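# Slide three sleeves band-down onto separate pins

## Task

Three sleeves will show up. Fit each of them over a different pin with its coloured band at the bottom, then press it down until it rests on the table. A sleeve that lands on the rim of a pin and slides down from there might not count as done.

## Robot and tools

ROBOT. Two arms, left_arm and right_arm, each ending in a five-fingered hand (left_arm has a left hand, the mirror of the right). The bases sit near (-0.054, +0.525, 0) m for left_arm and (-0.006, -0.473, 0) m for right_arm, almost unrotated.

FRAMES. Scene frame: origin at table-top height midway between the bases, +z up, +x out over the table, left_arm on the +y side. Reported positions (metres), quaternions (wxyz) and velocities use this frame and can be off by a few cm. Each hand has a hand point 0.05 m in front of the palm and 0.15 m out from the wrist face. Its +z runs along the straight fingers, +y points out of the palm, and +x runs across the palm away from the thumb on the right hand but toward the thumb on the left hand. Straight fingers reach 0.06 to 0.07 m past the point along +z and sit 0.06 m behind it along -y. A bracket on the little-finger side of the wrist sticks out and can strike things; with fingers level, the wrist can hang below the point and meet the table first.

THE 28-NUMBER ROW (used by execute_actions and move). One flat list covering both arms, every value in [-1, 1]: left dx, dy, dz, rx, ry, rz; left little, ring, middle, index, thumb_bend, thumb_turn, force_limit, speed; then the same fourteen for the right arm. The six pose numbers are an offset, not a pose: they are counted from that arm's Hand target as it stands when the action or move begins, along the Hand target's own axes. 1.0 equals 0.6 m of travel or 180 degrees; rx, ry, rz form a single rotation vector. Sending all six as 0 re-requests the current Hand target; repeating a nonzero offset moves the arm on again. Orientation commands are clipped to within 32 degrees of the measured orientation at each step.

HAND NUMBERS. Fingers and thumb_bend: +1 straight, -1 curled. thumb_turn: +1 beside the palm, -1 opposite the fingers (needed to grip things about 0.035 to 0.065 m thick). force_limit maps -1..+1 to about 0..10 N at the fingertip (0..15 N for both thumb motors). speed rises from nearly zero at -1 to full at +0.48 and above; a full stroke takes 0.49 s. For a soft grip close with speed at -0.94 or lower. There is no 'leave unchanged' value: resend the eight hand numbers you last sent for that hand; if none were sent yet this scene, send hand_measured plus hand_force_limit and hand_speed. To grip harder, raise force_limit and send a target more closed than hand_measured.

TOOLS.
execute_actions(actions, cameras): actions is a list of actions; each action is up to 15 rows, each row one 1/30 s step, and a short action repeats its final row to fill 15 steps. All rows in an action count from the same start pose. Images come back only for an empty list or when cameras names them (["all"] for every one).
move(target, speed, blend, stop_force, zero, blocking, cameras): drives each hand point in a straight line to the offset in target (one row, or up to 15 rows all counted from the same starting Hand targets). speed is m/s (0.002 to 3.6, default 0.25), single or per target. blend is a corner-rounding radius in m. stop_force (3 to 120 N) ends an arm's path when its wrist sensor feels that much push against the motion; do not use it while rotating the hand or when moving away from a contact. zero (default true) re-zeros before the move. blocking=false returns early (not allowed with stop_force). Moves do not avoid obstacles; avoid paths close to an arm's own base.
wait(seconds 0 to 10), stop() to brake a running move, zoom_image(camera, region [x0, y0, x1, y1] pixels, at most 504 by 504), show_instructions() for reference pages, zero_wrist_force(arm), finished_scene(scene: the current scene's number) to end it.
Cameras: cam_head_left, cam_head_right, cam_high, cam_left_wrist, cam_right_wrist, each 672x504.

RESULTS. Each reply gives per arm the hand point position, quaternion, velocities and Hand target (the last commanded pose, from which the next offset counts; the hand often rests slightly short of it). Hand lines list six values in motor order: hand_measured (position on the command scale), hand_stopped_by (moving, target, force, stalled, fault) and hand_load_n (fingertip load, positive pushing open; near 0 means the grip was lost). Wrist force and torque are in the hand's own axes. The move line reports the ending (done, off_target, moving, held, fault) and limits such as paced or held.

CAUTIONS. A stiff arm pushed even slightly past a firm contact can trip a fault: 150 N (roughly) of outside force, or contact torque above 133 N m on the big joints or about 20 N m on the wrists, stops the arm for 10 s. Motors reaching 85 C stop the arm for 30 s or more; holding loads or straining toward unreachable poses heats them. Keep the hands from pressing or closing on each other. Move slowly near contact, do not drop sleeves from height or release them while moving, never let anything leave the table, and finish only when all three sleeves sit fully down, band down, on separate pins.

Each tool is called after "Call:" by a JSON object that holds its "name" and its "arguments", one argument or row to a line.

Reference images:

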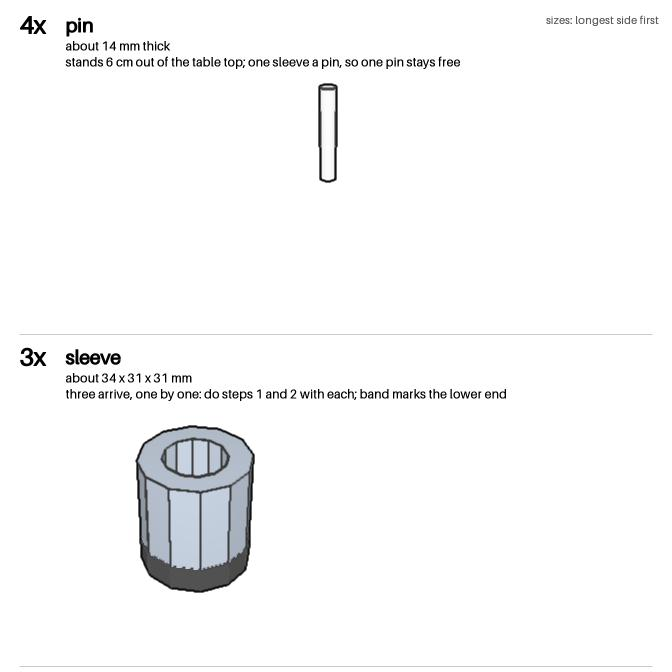

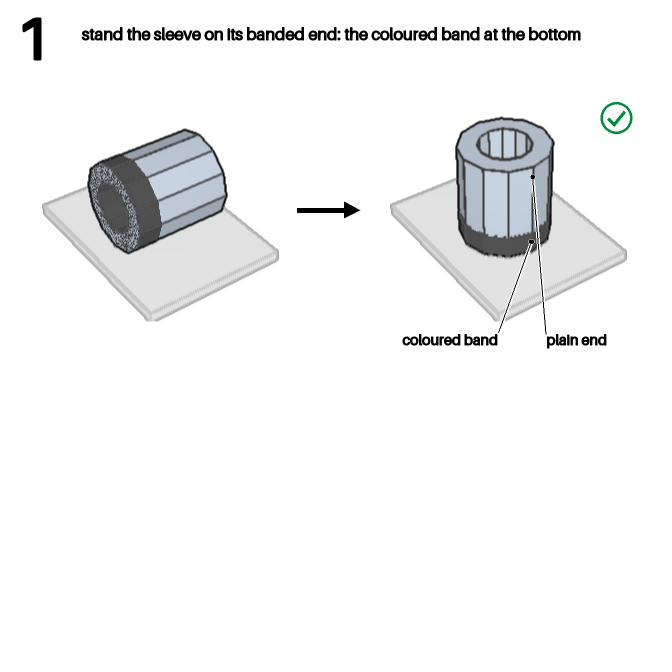

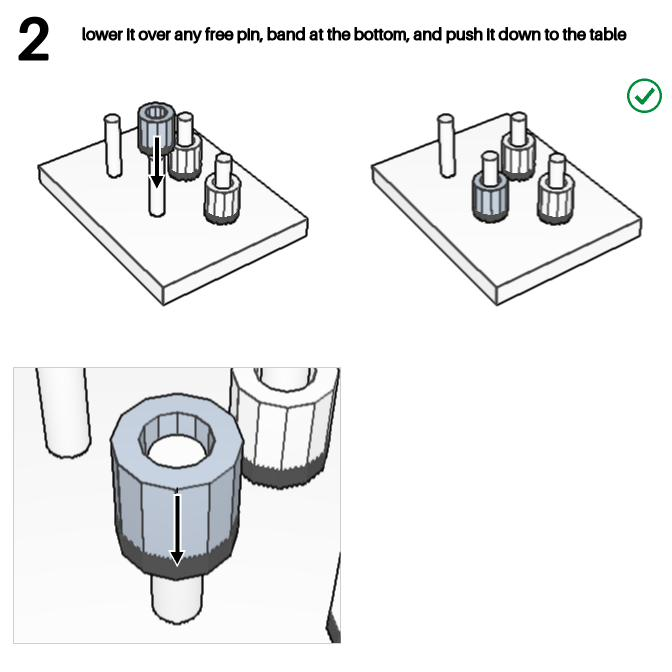

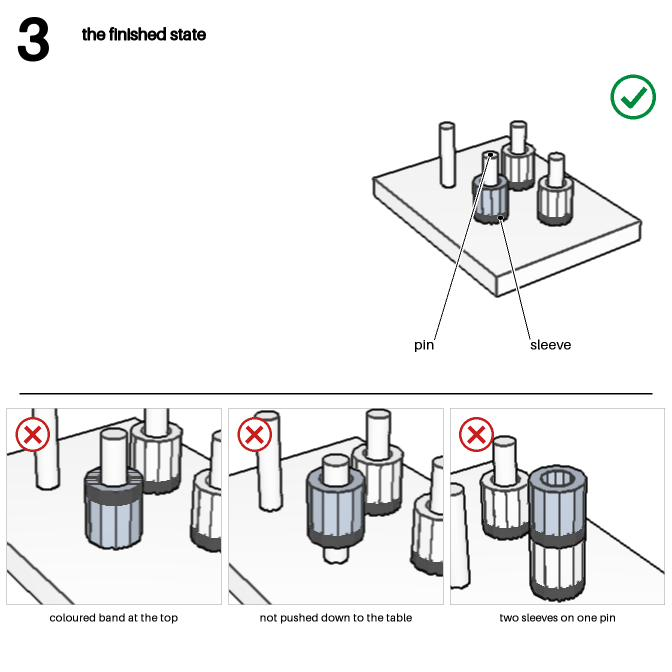

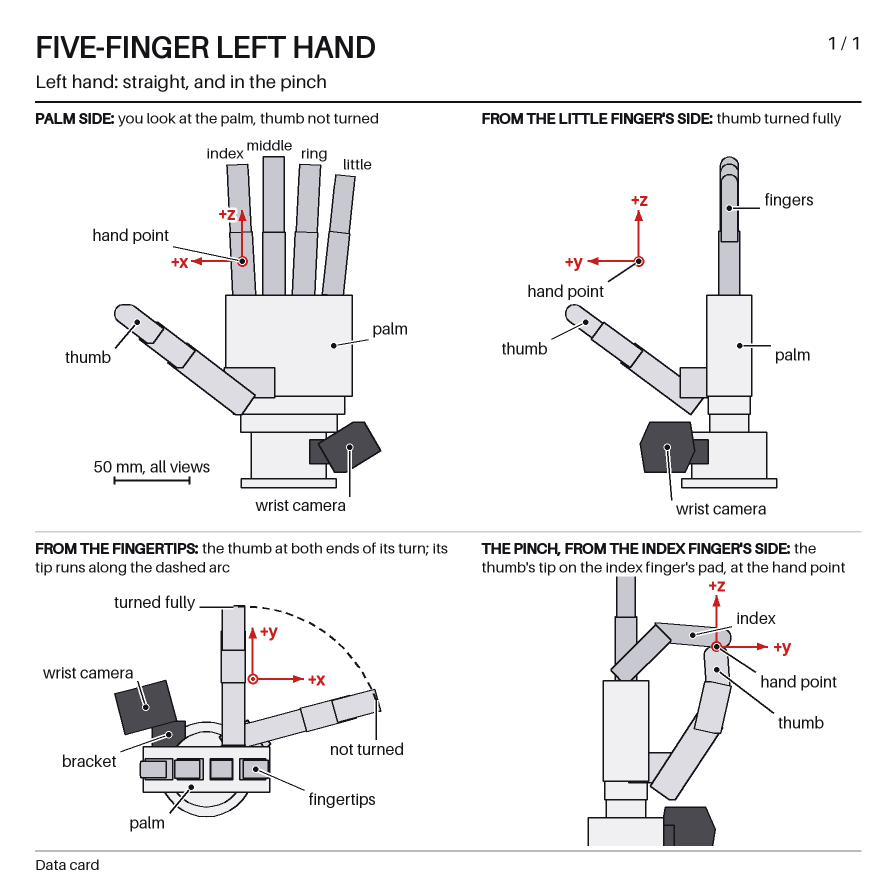

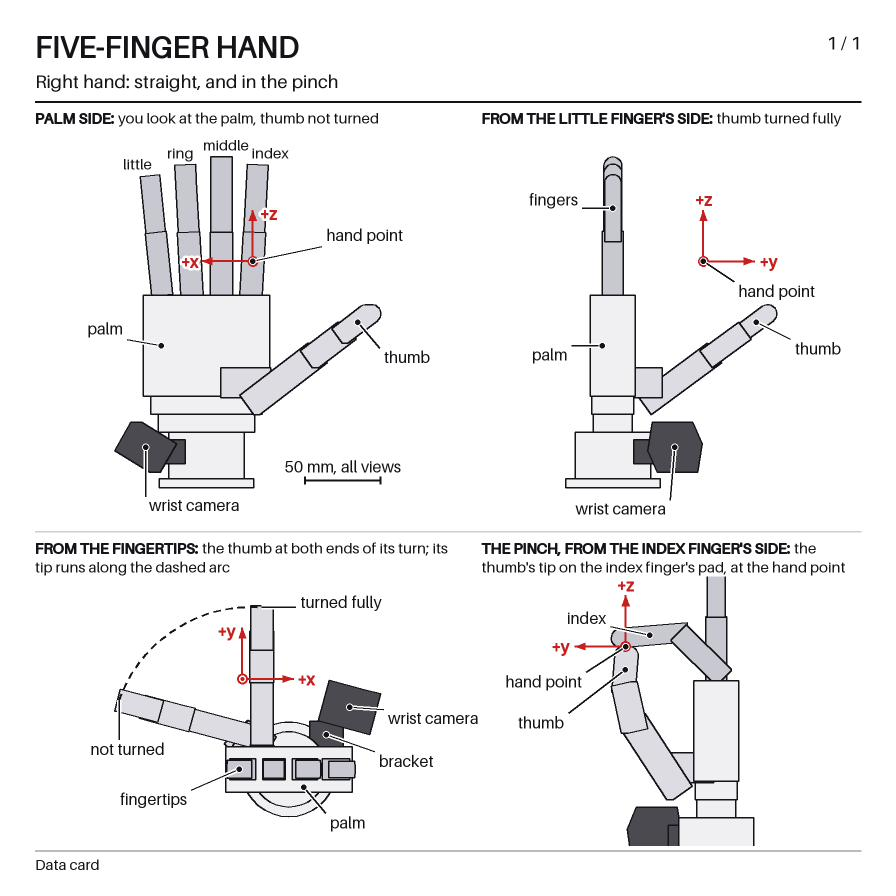

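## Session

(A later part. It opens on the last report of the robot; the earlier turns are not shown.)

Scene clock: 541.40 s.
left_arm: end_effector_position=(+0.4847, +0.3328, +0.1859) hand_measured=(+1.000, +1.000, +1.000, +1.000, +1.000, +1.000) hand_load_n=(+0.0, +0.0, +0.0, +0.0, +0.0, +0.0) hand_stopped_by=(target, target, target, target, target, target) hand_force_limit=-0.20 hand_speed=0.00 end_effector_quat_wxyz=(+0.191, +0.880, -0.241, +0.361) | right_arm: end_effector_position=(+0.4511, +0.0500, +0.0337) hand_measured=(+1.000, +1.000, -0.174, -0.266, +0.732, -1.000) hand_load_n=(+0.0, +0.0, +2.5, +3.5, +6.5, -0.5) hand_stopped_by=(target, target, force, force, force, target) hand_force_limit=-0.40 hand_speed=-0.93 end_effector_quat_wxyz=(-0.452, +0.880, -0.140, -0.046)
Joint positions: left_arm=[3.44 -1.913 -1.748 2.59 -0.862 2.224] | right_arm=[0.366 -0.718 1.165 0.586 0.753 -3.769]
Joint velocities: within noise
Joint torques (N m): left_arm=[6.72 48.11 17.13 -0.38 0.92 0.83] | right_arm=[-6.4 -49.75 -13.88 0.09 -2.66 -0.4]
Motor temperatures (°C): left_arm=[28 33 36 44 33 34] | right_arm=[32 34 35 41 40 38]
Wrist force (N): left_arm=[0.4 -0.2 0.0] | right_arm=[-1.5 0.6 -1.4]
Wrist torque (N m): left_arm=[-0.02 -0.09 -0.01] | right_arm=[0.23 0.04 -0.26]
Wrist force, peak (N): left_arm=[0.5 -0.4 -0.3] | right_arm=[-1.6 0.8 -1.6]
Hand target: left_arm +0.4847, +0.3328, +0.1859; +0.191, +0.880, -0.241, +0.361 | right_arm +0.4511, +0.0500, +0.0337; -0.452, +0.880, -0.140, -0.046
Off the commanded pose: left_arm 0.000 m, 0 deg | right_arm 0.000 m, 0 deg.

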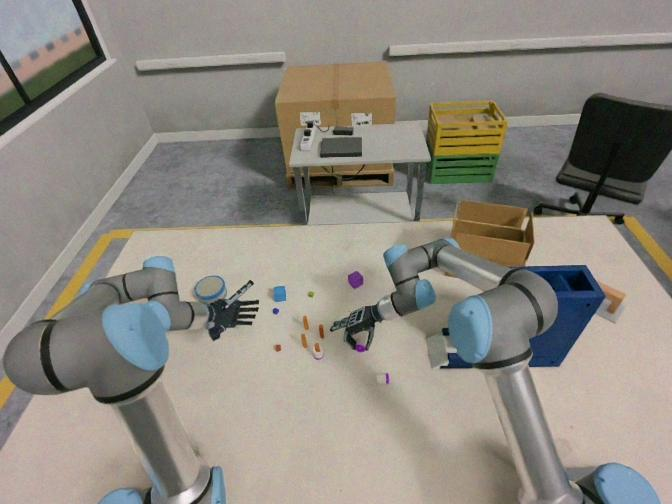

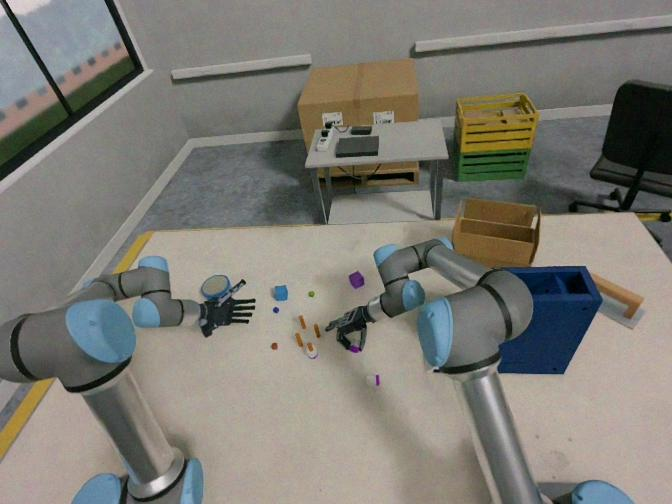

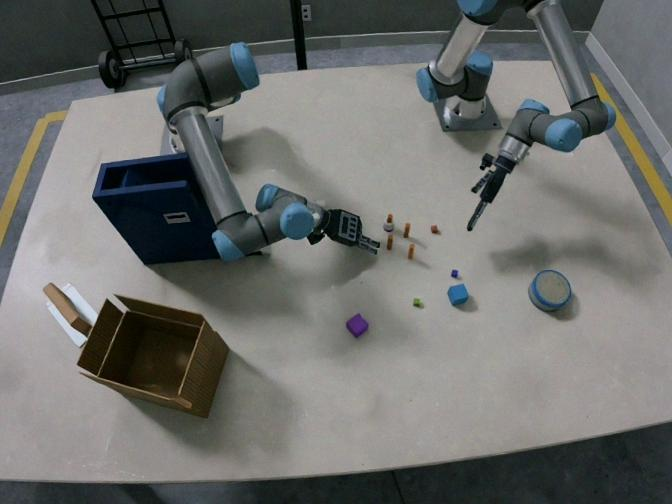

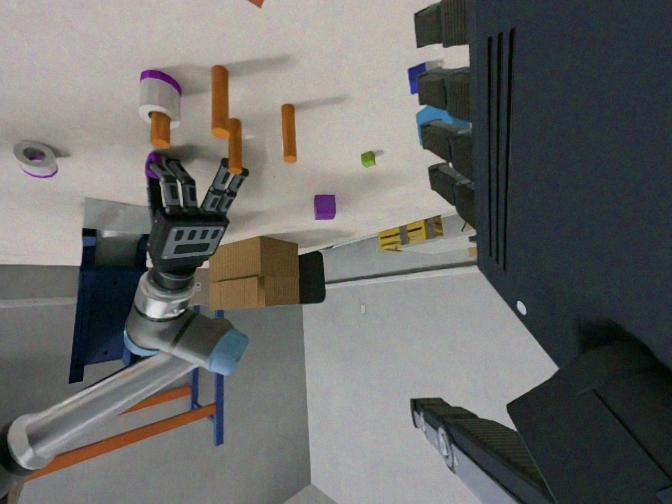

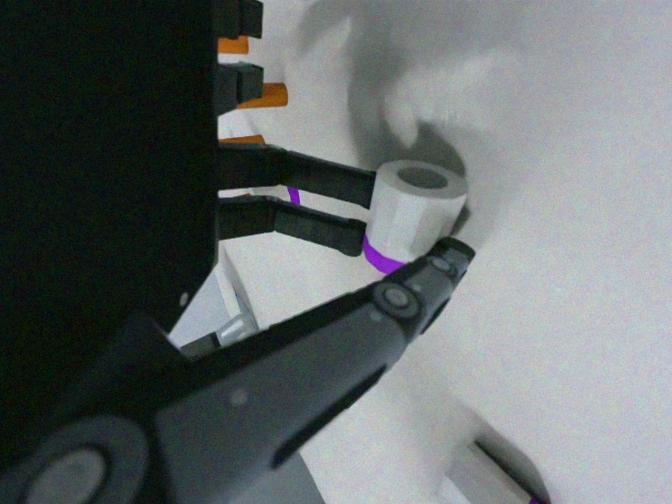

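Call:
{"name": "move", "arguments": {
  "target": [
    [0,0,0,0,0,0,1,1,1,1,1,1,-0.2,0.0,-0.0416,-0.1565,-0.1174,0,0,0,1,1,-0.35,-0.35,0.4,-1,-0.4,-0.93]
  ],
  "speed": 0.1,
  "cameras": ["all"]
}}

Scene clock: 560.97 s.
left_arm: end_effector_position=(+0.4847, +0.3328, +0.1859) hand_measured=(+1.000, +1.000, +1.000, +1.000, +1.000, +1.000) hand_load_n=(+0.0, +0.0, +0.0, +0.0, +0.0, +0.0) hand_stopped_by=(target, target, target, target, target, target) hand_force_limit=-0.20 hand_speed=0.00 end_effector_quat_wxyz=(+0.191, +0.880, -0.241, +0.361) | right_arm: end_effector_position=(+0.4511, +0.0501, +0.1538) hand_measured=(+1.000, +1.000, -0.174, -0.266, +0.732, -1.000) hand_load_n=(+0.0, +0.0, +2.5, +3.5, +6.5, +0.0) hand_stopped_by=(target, target, force, force, force, target) hand_force_limit=-0.40 hand_speed=-0.93 end_effector_quat_wxyz=(-0.452, +0.880, -0.140, -0.046)
Joint positions: left_arm=[3.44 -1.913 -1.748 2.59 -0.862 2.224] | right_arm=[0.366 -0.82 1.027 0.826 0.753 -3.769]
Joint torques (N m): left_arm=[8.26 48.09 18.1 -0.35 0.98 0.81] | right_arm=[6.12 -48.15 -13.43 0.42 1.27 -0.97]
Wrist force (N): left_arm=[0.5 -0.2 -0.2] | right_arm=[-1.4 0.7 -1.5]
Wrist torque (N m): left_arm=[0.00 -0.10 -0.01] | right_arm=[0.24 0.03 -0.23]
Wrist force, peak (N): left_arm=[0.7 -0.4 -0.2] | right_arm=[-1.3 -0.1 -2.3]
Hand target: left_arm +0.4847, +0.3328, +0.1859; +0.191, +0.880, -0.241, +0.361 | right_arm +0.4511, +0.0501, +0.1537; -0.452, +0.880, -0.140, -0.046
Off the commanded pose: left_arm 0.000 m, 0 deg | right_arm 0.000 m, 0 deg.
move: done

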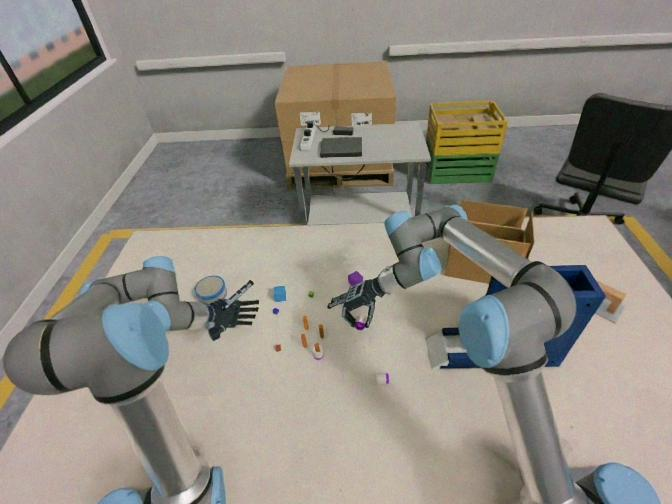

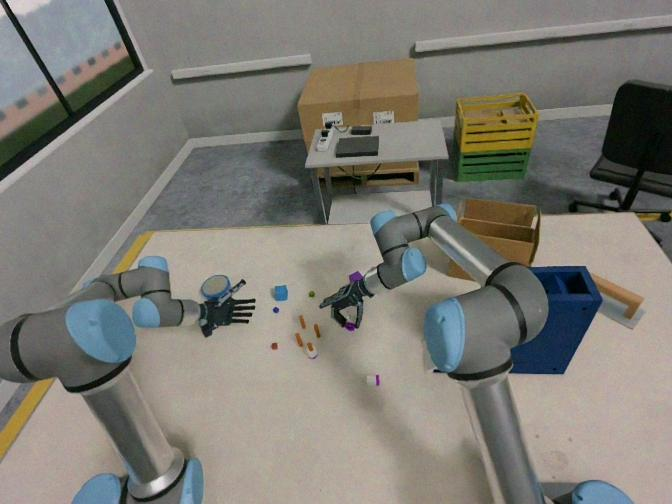

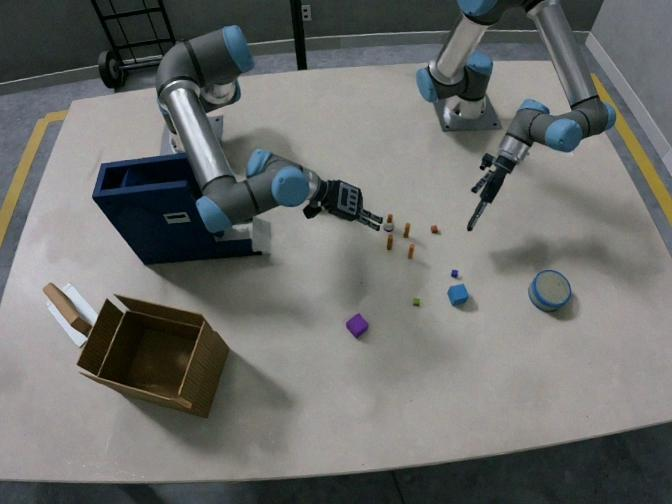

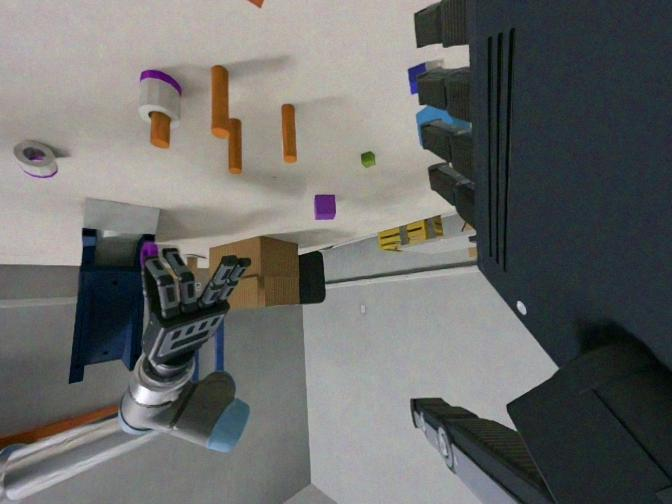

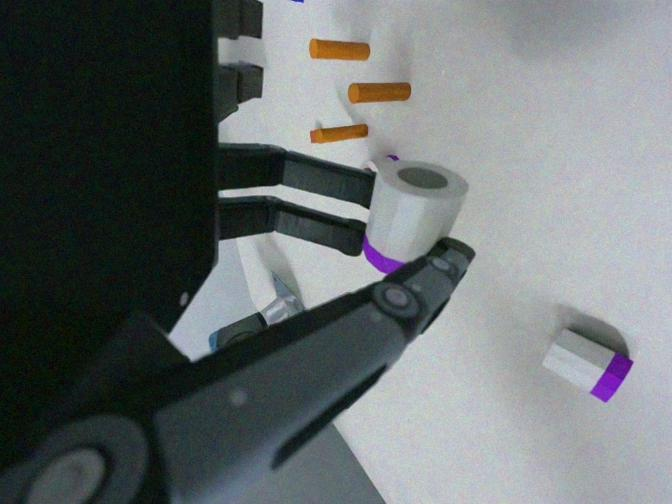

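Call:
{"name": "move", "arguments": {
  "target": [
    [0,0,0,0,0,0,1,1,1,1,1,1,-0.2,0.0,0.0158,-0.0704,-0.0855,0.2896,-0.1026,-0.5786,1,1,-0.35,-0.35,0.4,-1,-0.4,-0.93]
  ],
  "speed": 0.25,
  "cameras": ["all"]
}}

Scene clock: 569.10 s.
left_arm: end_effector_position=(+0.4847, +0.3328, +0.1859) hand_measured=(+1.000, +1.000, +1.000, +1.000, +1.000, +1.000) hand_load_n=(+0.0, +0.0, +0.0, +0.0, +0.0, +0.0) hand_stopped_by=(target, target, target, target, target, target) hand_force_limit=-0.20 hand_speed=0.00 end_effector_quat_wxyz=(+0.191, +0.880, -0.241, +0.361) | right_arm: end_effector_position=(+0.4635, +0.0386, +0.1927) hand_measured=(+1.000, +1.000, -0.174, -0.266, +0.732, -1.000) hand_load_n=(+0.0, +0.0, +2.0, +3.5, +7.0, +0.0) hand_stopped_by=(target, target, force, force, force, target) hand_force_limit=-0.40 hand_speed=-0.93 end_effector_quat_wxyz=(+0.629, -0.670, -0.360, -0.162)
Joint positions: left_arm=[3.44 -1.913 -1.748 2.59 -0.862 2.224] | right_arm=[0.241 -0.786 1.182 1.018 0.16 -5.299]
Joint torques (N m): left_arm=[8.69 48.73 18.44 -0.32 1.13 0.9] | right_arm=[-0.31 -55.86 -19.34 3.86 -2.1 -0.71]
Wrist force (N): left_arm=[0.3 -0.3 -0.3] | right_arm=[0.7 0.6 0.3]
Wrist torque (N m): left_arm=[-0.01 -0.08 -0.01] | right_arm=[-0.02 0.01 0.07]
Wrist force, peak (N): left_arm=[0.7 -0.3 -0.2] | right_arm=[-1.5 3.3 0.5]
Hand target: left_arm +0.4847, +0.3328, +0.1859; +0.191, +0.880, -0.241, +0.361 | right_arm +0.4635, +0.0386, +0.1927; +0.629, -0.670, -0.360, -0.162 (not the last commanded pose)
Off the commanded pose: left_arm 0.000 m, 0 deg | right_arm 0.025 m, 47 deg.
FORCE FAULT: contact force on the right arm reached its limit, and that arm stopped. The contact can be on any part of that arm, not only on its tool. That arm's remaining commands of this call were not run. That arm is still stopped at the end of this call. That arm stays stopped for about 10 more seconds. Until then a move that you send moves the other arm only, and its call returns only when the move has ended. Once the stop has ended, the next robot result says so. If the stop ends while you think or write, that arm runs what you send next, counted from a new Hand target: where the arm stands when the stop ends. While its stop runs, that arm, its gripper or tool too, takes no new command. Until it ends, the stop uses up actions while you think or wait. An arm that is not stopped still takes commands.
move: fault (right_arm)

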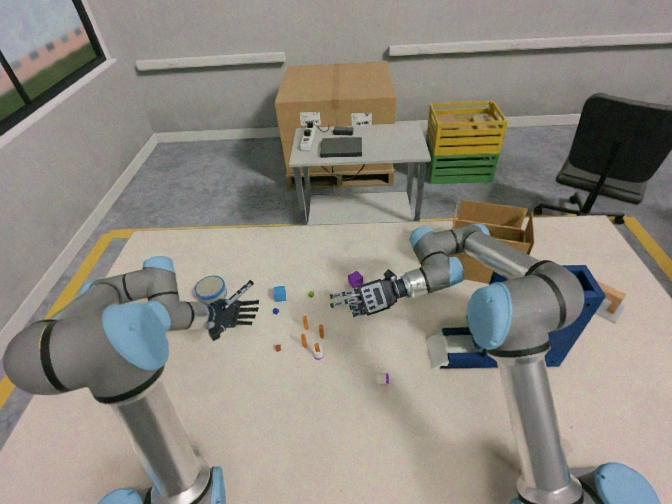

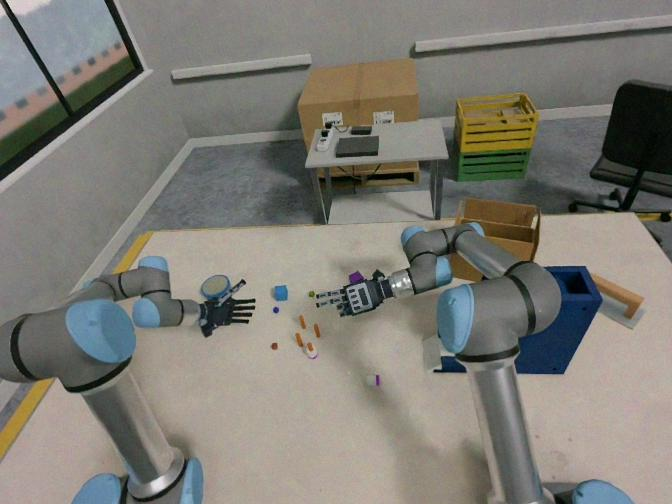

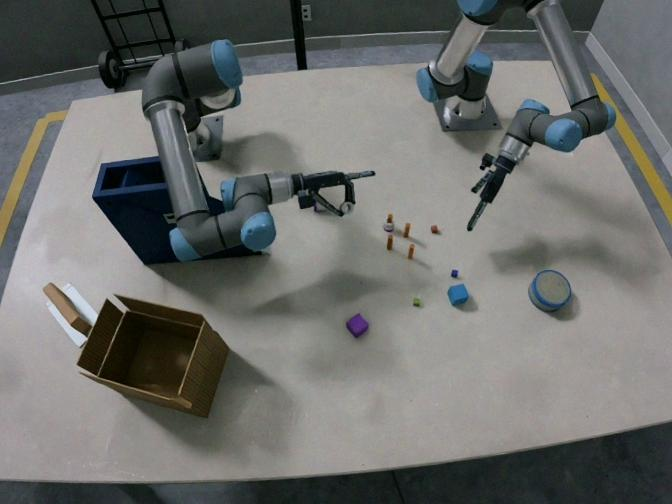

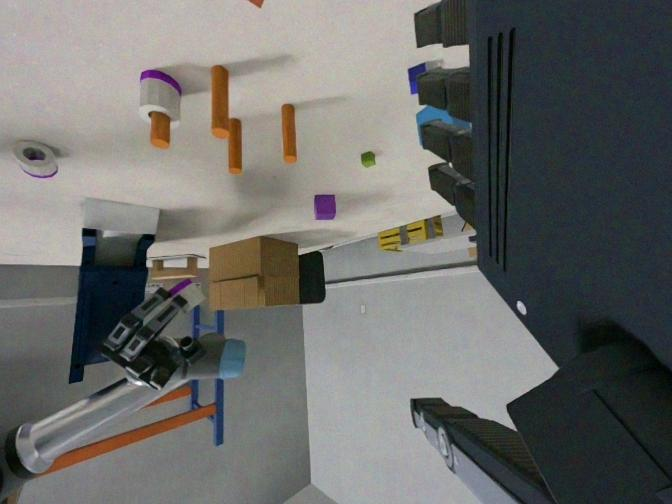

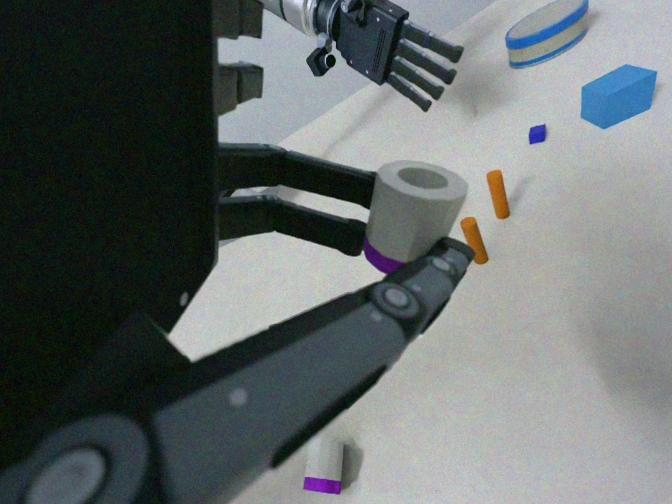

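Call:
{"name": "zoom_image", "arguments": {
  "camera": "cam_high",
  "region": [80, 20, 420, 290]
}}

Call:
{"name": "zoom_image", "arguments": {
  "camera": "cam_head_left",
  "region": [320, 200, 640, 440]
}}

Call:
{"name": "zoom_image", "arguments": {
  "camera": "cam_left_wrist",
  "region": [0, 180, 300, 504]
}}

Scaled by 1.482 from the camera's 672x504 image, which has a finer 960x720 frame.

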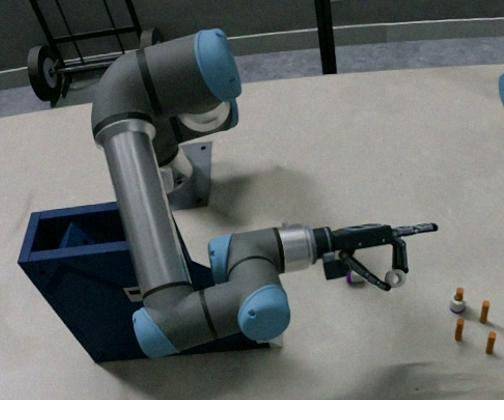

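Scaled by 1.575 from the camera's 672x504 image, which has a finer 960x720 frame.

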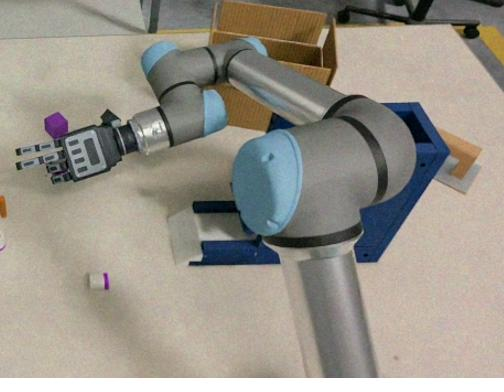

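Scaled by 1.556 from the camera's 672x504 image, which has a finer 960x720 frame.

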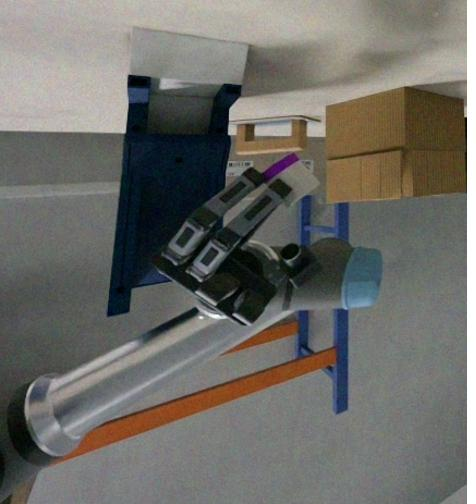

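Call:
{"name": "wait", "arguments": {
  "seconds": 2
}}

Scene clock: 596.47 s.
left_arm: end_effector_position=(+0.4847, +0.3328, +0.1859) hand_measured=(+1.000, +1.000, +1.000, +1.000, +1.000, +1.000) hand_load_n=(+0.0, +0.0, +0.0, +0.0, +0.0, +0.0) hand_stopped_by=(target, target, target, target, target, target) hand_force_limit=-0.20 hand_speed=0.00 end_effector_quat_wxyz=(+0.191, +0.880, -0.241, +0.361) | right_arm: end_effector_position=(+0.4635, +0.0386, +0.1927) hand_measured=(+1.000, +1.000, -0.174, -0.266, +0.732, -1.000) hand_load_n=(+0.0, +0.0, +2.0, +3.5, +7.0, +0.0) hand_stopped_by=(target, target, force, force, force, target) hand_force_limit=-0.40 hand_speed=-0.93 end_effector_quat_wxyz=(+0.629, -0.670, -0.360, -0.162)
Joint positions: left_arm=[3.44 -1.913 -1.748 2.59 -0.862 2.224] | right_arm=[0.241 -0.786 1.182 1.018 0.16 -5.299]
Joint torques (N m): left_arm=[8.71 48.82 18.86 -0.46 1.45 0.88] | right_arm=[0.16 -56.16 -19.17 3.51 -2.22 -0.1]
Wrist force (N): left_arm=[0.4 -0.1 -0.2] | right_arm=[0.7 0.5 0.1]
Wrist torque (N m): left_arm=[0.01 -0.09 -0.01] | right_arm=[-0.03 0.01 0.07]
Wrist force, peak (N): left_arm=[0.7 -0.3 -0.2] | right_arm=[0.9 0.8 0.4]
Hand target: left_arm +0.4847, +0.3328, +0.1859; +0.191, +0.880, -0.241, +0.361 | right_arm +0.4635, +0.0386, +0.1927; +0.629, -0.670, -0.360, -0.162 (not the last commanded pose)
Off the commanded pose: left_arm 0.000 m, 0 deg | right_arm 0.025 m, 47 deg.
FORCE FAULT, CONTINUED: the right arm's stop, for the force fault that an earlier result reported, is over. The rest of the stop counts as 19 of the actions that you can send in this scene. That arm's target is now where it stood when the stop ended, not its last command. That arm accepts commands again.
wait: 2.00 s; at rest from the start

Call:
{"name": "move", "arguments": {
  "target": [
    [0,0,0,0,0,0,1,1,1,1,1,1,-0.2,0.0,0.1022,-0.0522,0.1468,0,0,0,1,1,-0.35,-0.35,0.4,-1,-0.4,-0.93]
  ],
  "speed": 0.1,
  "cameras": ["cam_high","cam_left_wrist","cam_right_wrist"]
}}

Scene clock: 601.80 s.
left_arm: end_effector_position=(+0.4847, +0.3328, +0.1859) hand_measured=(+1.000, +1.000, +1.000, +1.000, +1.000, +1.000) hand_load_n=(+0.0, +0.0, +0.0, +0.0, +0.0, +0.0) hand_stopped_by=(target, target, target, target, target, target) hand_force_limit=-0.20 hand_speed=0.00 end_effector_quat_wxyz=(+0.191, +0.880, -0.241, +0.361) | right_arm: end_effector_position=(+0.4634, +0.1386, +0.2425) hand_measured=(+1.000, +1.000, -0.174, -0.266, +0.732, -1.000) hand_load_n=(+0.0, +0.0, +2.0, +3.5, +7.0, +0.0) hand_stopped_by=(target, target, force, force, force, target) hand_force_limit=-0.40 hand_speed=-0.93 end_effector_quat_wxyz=(+0.629, -0.670, -0.360, -0.162)
Joint positions: left_arm=[3.44 -1.913 -1.748 2.59 -0.862 2.224] | right_arm=[0.4 -0.804 0.924 0.596 0.243 -4.588]
Joint torques (N m): left_arm=[8.24 48.58 19.15 -0.52 1.39 0.96] | right_arm=[0.02 -69.48 -31.06 4.42 -4.53 0.05]
Wrist force (N): left_arm=[0.4 -0.2 -0.3] | right_arm=[0.5 0.5 0.5]
Wrist torque (N m): left_arm=[0.01 -0.09 -0.01] | right_arm=[-0.01 0.06 0.06]
Wrist force, peak (N): left_arm=[0.6 -0.4 -0.3] | right_arm=[1.2 0.4 1.2]
Hand target: left_arm +0.4847, +0.3328, +0.1859; +0.191, +0.880, -0.241, +0.361 | right_arm +0.4634, +0.1386, +0.2426; +0.629, -0.670, -0.360, -0.162
Off the commanded pose: left_arm 0.000 m, 0 deg | right_arm 0.000 m, 0 deg.
move: done
Images, in order (width x height): cam_high 672x504, cam_left_wrist 672x504, cam_right_wrist 672x504.

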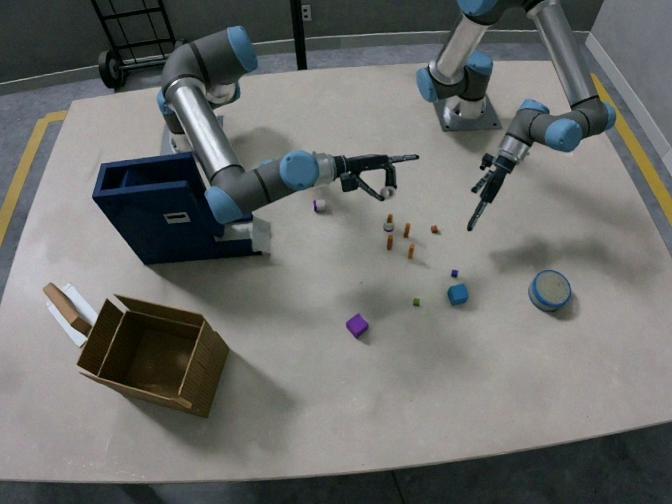

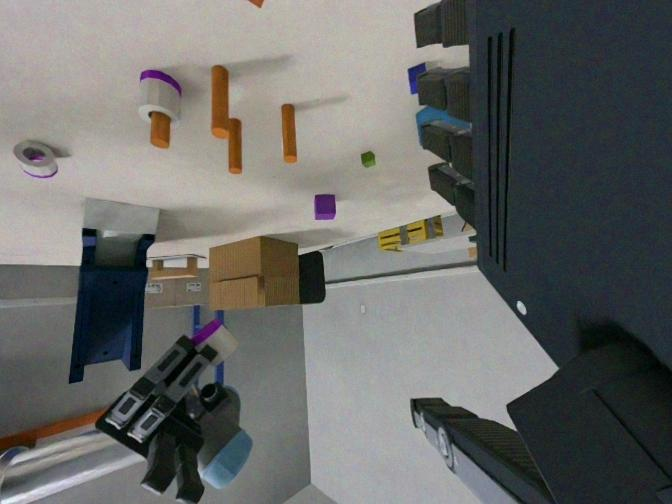

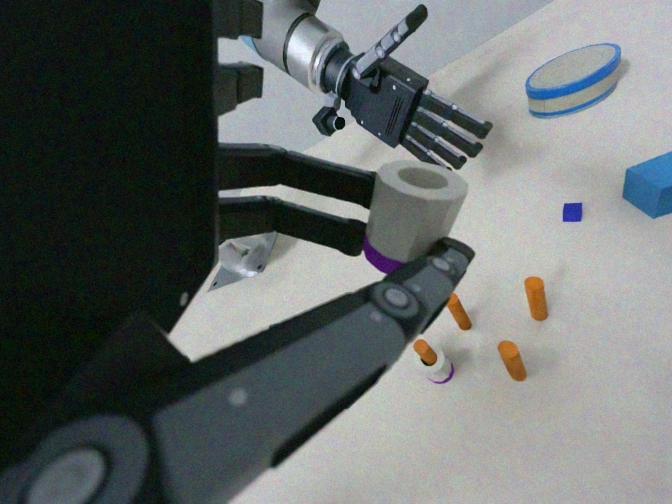

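Call:
{"name": "move", "arguments": {
  "target": [
    [0,0,0,0,0,0,1,1,1,1,1,1,-0.2,0.0,0.0038,0.0887,0.0315,0.1230,-0.0455,-0.2275,0.0,0.0,-0.35,-0.35,0.4,-1,-0.4,-0.6]
  ],
  "speed": 0.15,
  "cameras": ["all"]
}}

Scene clock: 611.63 s.
left_arm: end_effector_position=(+0.4847, +0.3328, +0.1859) hand_measured=(+1.000, +1.000, +1.000, +1.000, +1.000, +1.000) hand_load_n=(+0.0, +0.0, +0.5, +0.0, +0.0, +0.0) hand_stopped_by=(target, target, target, target, target, target) hand_force_limit=-0.20 hand_speed=0.00 end_effector_quat_wxyz=(+0.191, +0.880, -0.241, +0.361) | right_arm: end_effector_position=(+0.4804, +0.1518, +0.2216) hand_measured=(+0.000, +0.000, -0.174, -0.266, +0.732, -1.000) hand_load_n=(+0.0, +0.0, +2.0, +3.5, +6.5, +0.0) hand_stopped_by=(target, target, force, force, force, target) hand_force_limit=-0.40 hand_speed=-0.60 end_effector_quat_wxyz=(+0.633, -0.536, -0.509, -0.231)
Joint positions: left_arm=[3.44 -1.913 -1.748 2.59 -0.862 2.224] | right_arm=[0.387 -0.518 0.702 1.36 0.093 -5.795]
Joint torques (N m): left_arm=[8.62 47.95 19.32 -0.55 1.55 0.96] | right_arm=[-1.17 -65.9 -21.27 4 -2.2 -0.7]
Wrist force (N): left_arm=[0.3 -0.1 -0.2] | right_arm=[1.2 1.3 0.8]
Wrist torque (N m): left_arm=[0.00 -0.07 -0.02] | right_arm=[-0.01 0.03 0.19]
Wrist force, peak (N): left_arm=[0.6 -0.4 -0.3] | right_arm=[2.5 0.7 -0.2]
Hand target: left_arm +0.4847, +0.3328, +0.1859; +0.191, +0.880, -0.241, +0.361 | right_arm +0.4804, +0.1518, +0.2216; +0.633, -0.536, -0.509, -0.231 (not the last commanded pose)
Off the commanded pose: left_arm 0.000 m, 0 deg | right_arm 0.027 m, 23 deg.
FORCE FAULT: contact force on the right arm reached its limit, and that arm stopped. The contact can be on any part of that arm, not only on its tool. That arm's remaining commands of this call were not run. That arm is still stopped at the end of this call. That arm stays stopped for about 10 more seconds. Until then a move that you send moves the other arm only, and its call returns only when the move has ended. Once the stop has ended, the next robot result says so. If the stop ends while you think or write, that arm runs what you send next, counted from a new Hand target: where the arm stands when the stop ends. While its stop runs, that arm, its gripper or tool too, takes no new command. Until it ends, the stop uses up actions while you think or wait. An arm that is not stopped still takes commands.
move: fault (right_arm)

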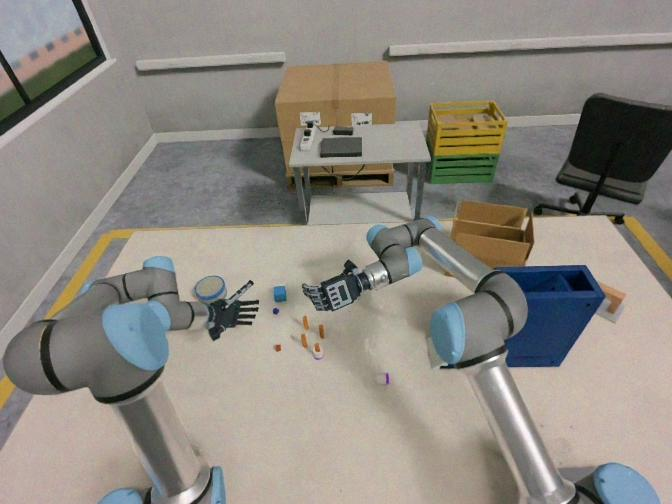

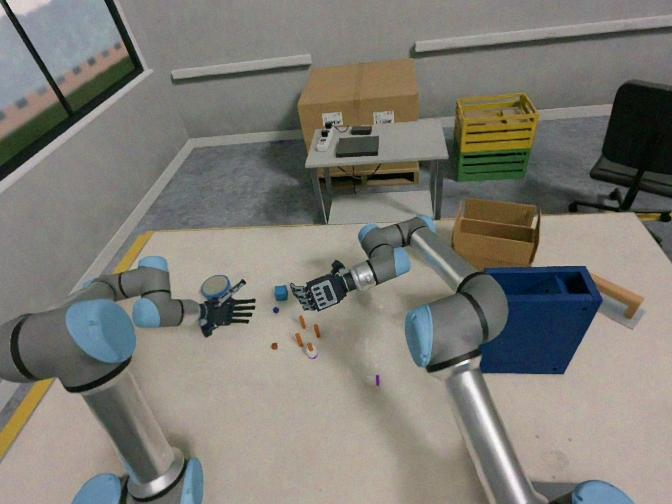

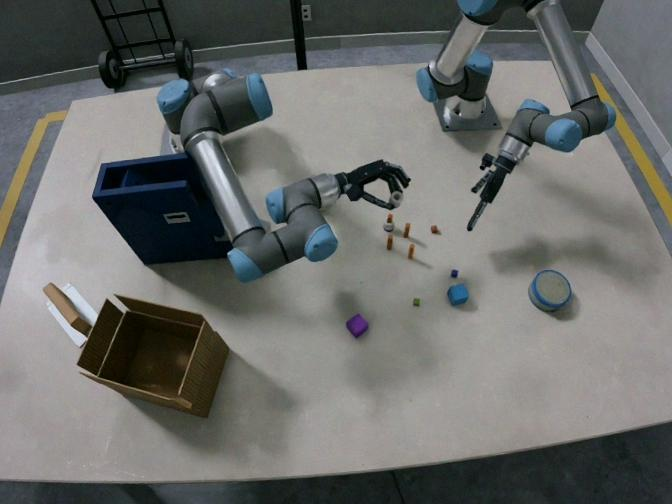

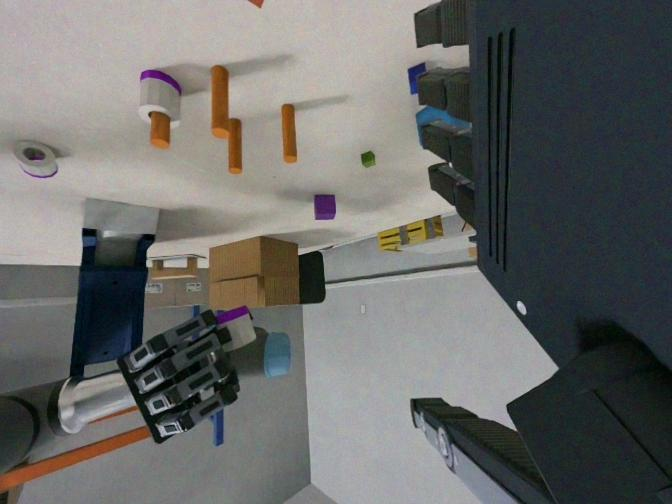

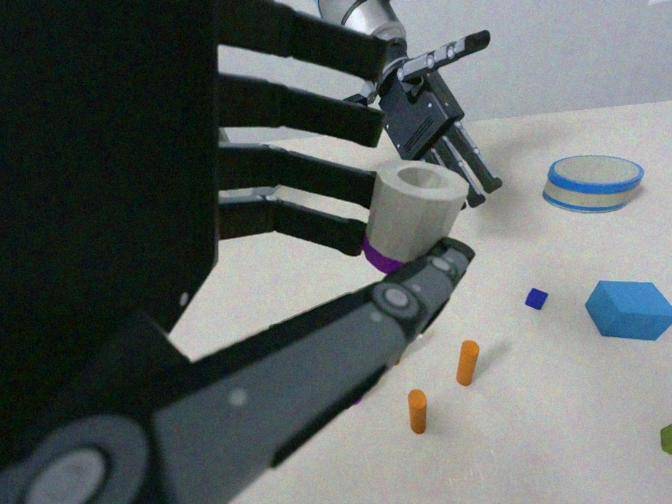

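Call:
{"name": "wait", "arguments": {
  "seconds": 0.5
}}

Scene clock: 666.87 s.
left_arm: end_effector_position=(+0.4847, +0.3328, +0.1859) hand_measured=(+1.000, +1.000, +1.000, +1.000, +1.000, +1.000) hand_load_n=(+0.0, +0.0, +0.0, +0.0, +0.0, +0.0) hand_stopped_by=(target, target, target, target, target, target) hand_force_limit=-0.20 hand_speed=0.00 end_effector_quat_wxyz=(+0.191, +0.880, -0.241, +0.361) | right_arm: end_effector_position=(+0.4804, +0.1518, +0.2216) hand_measured=(+0.000, +0.000, -0.174, -0.266, +0.732, -1.000) hand_load_n=(+0.0, +0.0, +2.0, +3.5, +6.5, +0.0) hand_stopped_by=(target, target, force, force, force, target) hand_force_limit=-0.40 hand_speed=-0.60 end_effector_quat_wxyz=(+0.633, -0.536, -0.509, -0.231)
Joint positions: left_arm=[3.44 -1.913 -1.748 2.59 -0.862 2.224] | right_arm=[0.387 -0.518 0.702 1.36 0.093 -5.795]
Joint torques (N m): left_arm=[8.15 48.26 20.72 -0.56 2.11 1.02] | right_arm=[-11.92 -66.15 -22.32 4.27 -1.75 0.05]
Wrist force (N): left_arm=[0.4 -0.2 -0.1] | right_arm=[1.4 1.1 0.7]
Wrist torque (N m): left_arm=[-0.01 -0.07 -0.01] | right_arm=[-0.02 0.00 0.19]
Wrist force, peak (N): left_arm=[0.8 -0.3 -0.1] | right_arm=[1.4 1.4 0.8]
Hand target: left_arm +0.4847, +0.3328, +0.1859; +0.191, +0.880, -0.241, +0.361 | right_arm +0.4804, +0.1518, +0.2216; +0.633, -0.536, -0.509, -0.231 (not the last commanded pose)
Off the commanded pose: left_arm 0.000 m, 0 deg | right_arm 0.027 m, 23 deg.
FORCE FAULT, CONTINUED: the right arm's stop, for the force fault that an earlier result reported, is over. The rest of the stop counts as 19 of the actions that you can send in this scene. That arm's target is now where it stood when the stop ended, not its last command. That arm accepts commands again.
wait: 0.50 s; at rest from the start

Call:
{"name": "move", "arguments": {
  "target": [
    [0,0,0,0,0,0,1,1,1,1,1,1,-0.2,0.0,0.064,-0.0682,0.0427,0,0,0,0.0,0.0,-0.35,-0.35,0.4,-1,-0.4,-0.6]
  ],
  "speed": 0.08,
  "cameras": ["cam_left_wrist"]
}}

Scene clock: 670.43 s.
left_arm: end_effector_position=(+0.4847, +0.3328, +0.1859) hand_measured=(+1.000, +1.000, +1.000, +1.000, +1.000, +1.000) hand_load_n=(+0.0, +0.0, +0.0, +0.0, +0.0, +0.0) hand_stopped_by=(target, target, target, target, target, target) hand_force_limit=-0.20 hand_speed=0.00 end_effector_quat_wxyz=(+0.191, +0.880, -0.241, +0.361) | right_arm: end_effector_position=(+0.4502, +0.1719, +0.2717) hand_measured=(+0.000, +0.000, -0.174, -0.266, +0.732, -1.000) hand_load_n=(+0.0, +0.0, +2.0, +3.5, +6.5, +0.0) hand_stopped_by=(target, target, force, force, force, target) hand_force_limit=-0.40 hand_speed=-0.60 end_effector_quat_wxyz=(+0.633, -0.536, -0.510, -0.231)
Joint positions: left_arm=[3.44 -1.913 -1.748 2.59 -0.862 2.224] | right_arm=[0.434 -0.646 0.704 1.025 0.105 -5.333]
Joint torques (N m): left_arm=[8.31 48.92 20.94 -0.56 2.19 0.91] | right_arm=[-6.62 -53.45 -32.42 6.2 0.36 -0.9]
Wrist force (N): left_arm=[0.3 0.0 -0.4] | right_arm=[1.2 1.2 0.6]
Wrist torque (N m): left_arm=[0.03 -0.08 -0.02] | right_arm=[0.00 0.03 0.16]
Wrist force, peak (N): left_arm=[0.8 -0.2 0.0] | right_arm=[1.7 0.7 1.3]
Hand target: left_arm +0.4847, +0.3328, +0.1859; +0.191, +0.880, -0.241, +0.361 | right_arm +0.4503, +0.1719, +0.2716; +0.633, -0.536, -0.509, -0.231
Off the commanded pose: left_arm 0.000 m, 0 deg | right_arm 0.000 m, 0 deg.
move: done
Images, in order (width x height): cam_left_wrist 672x504.

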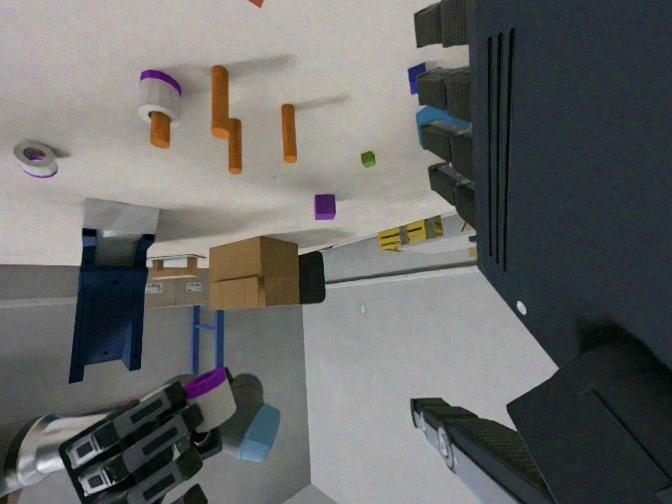

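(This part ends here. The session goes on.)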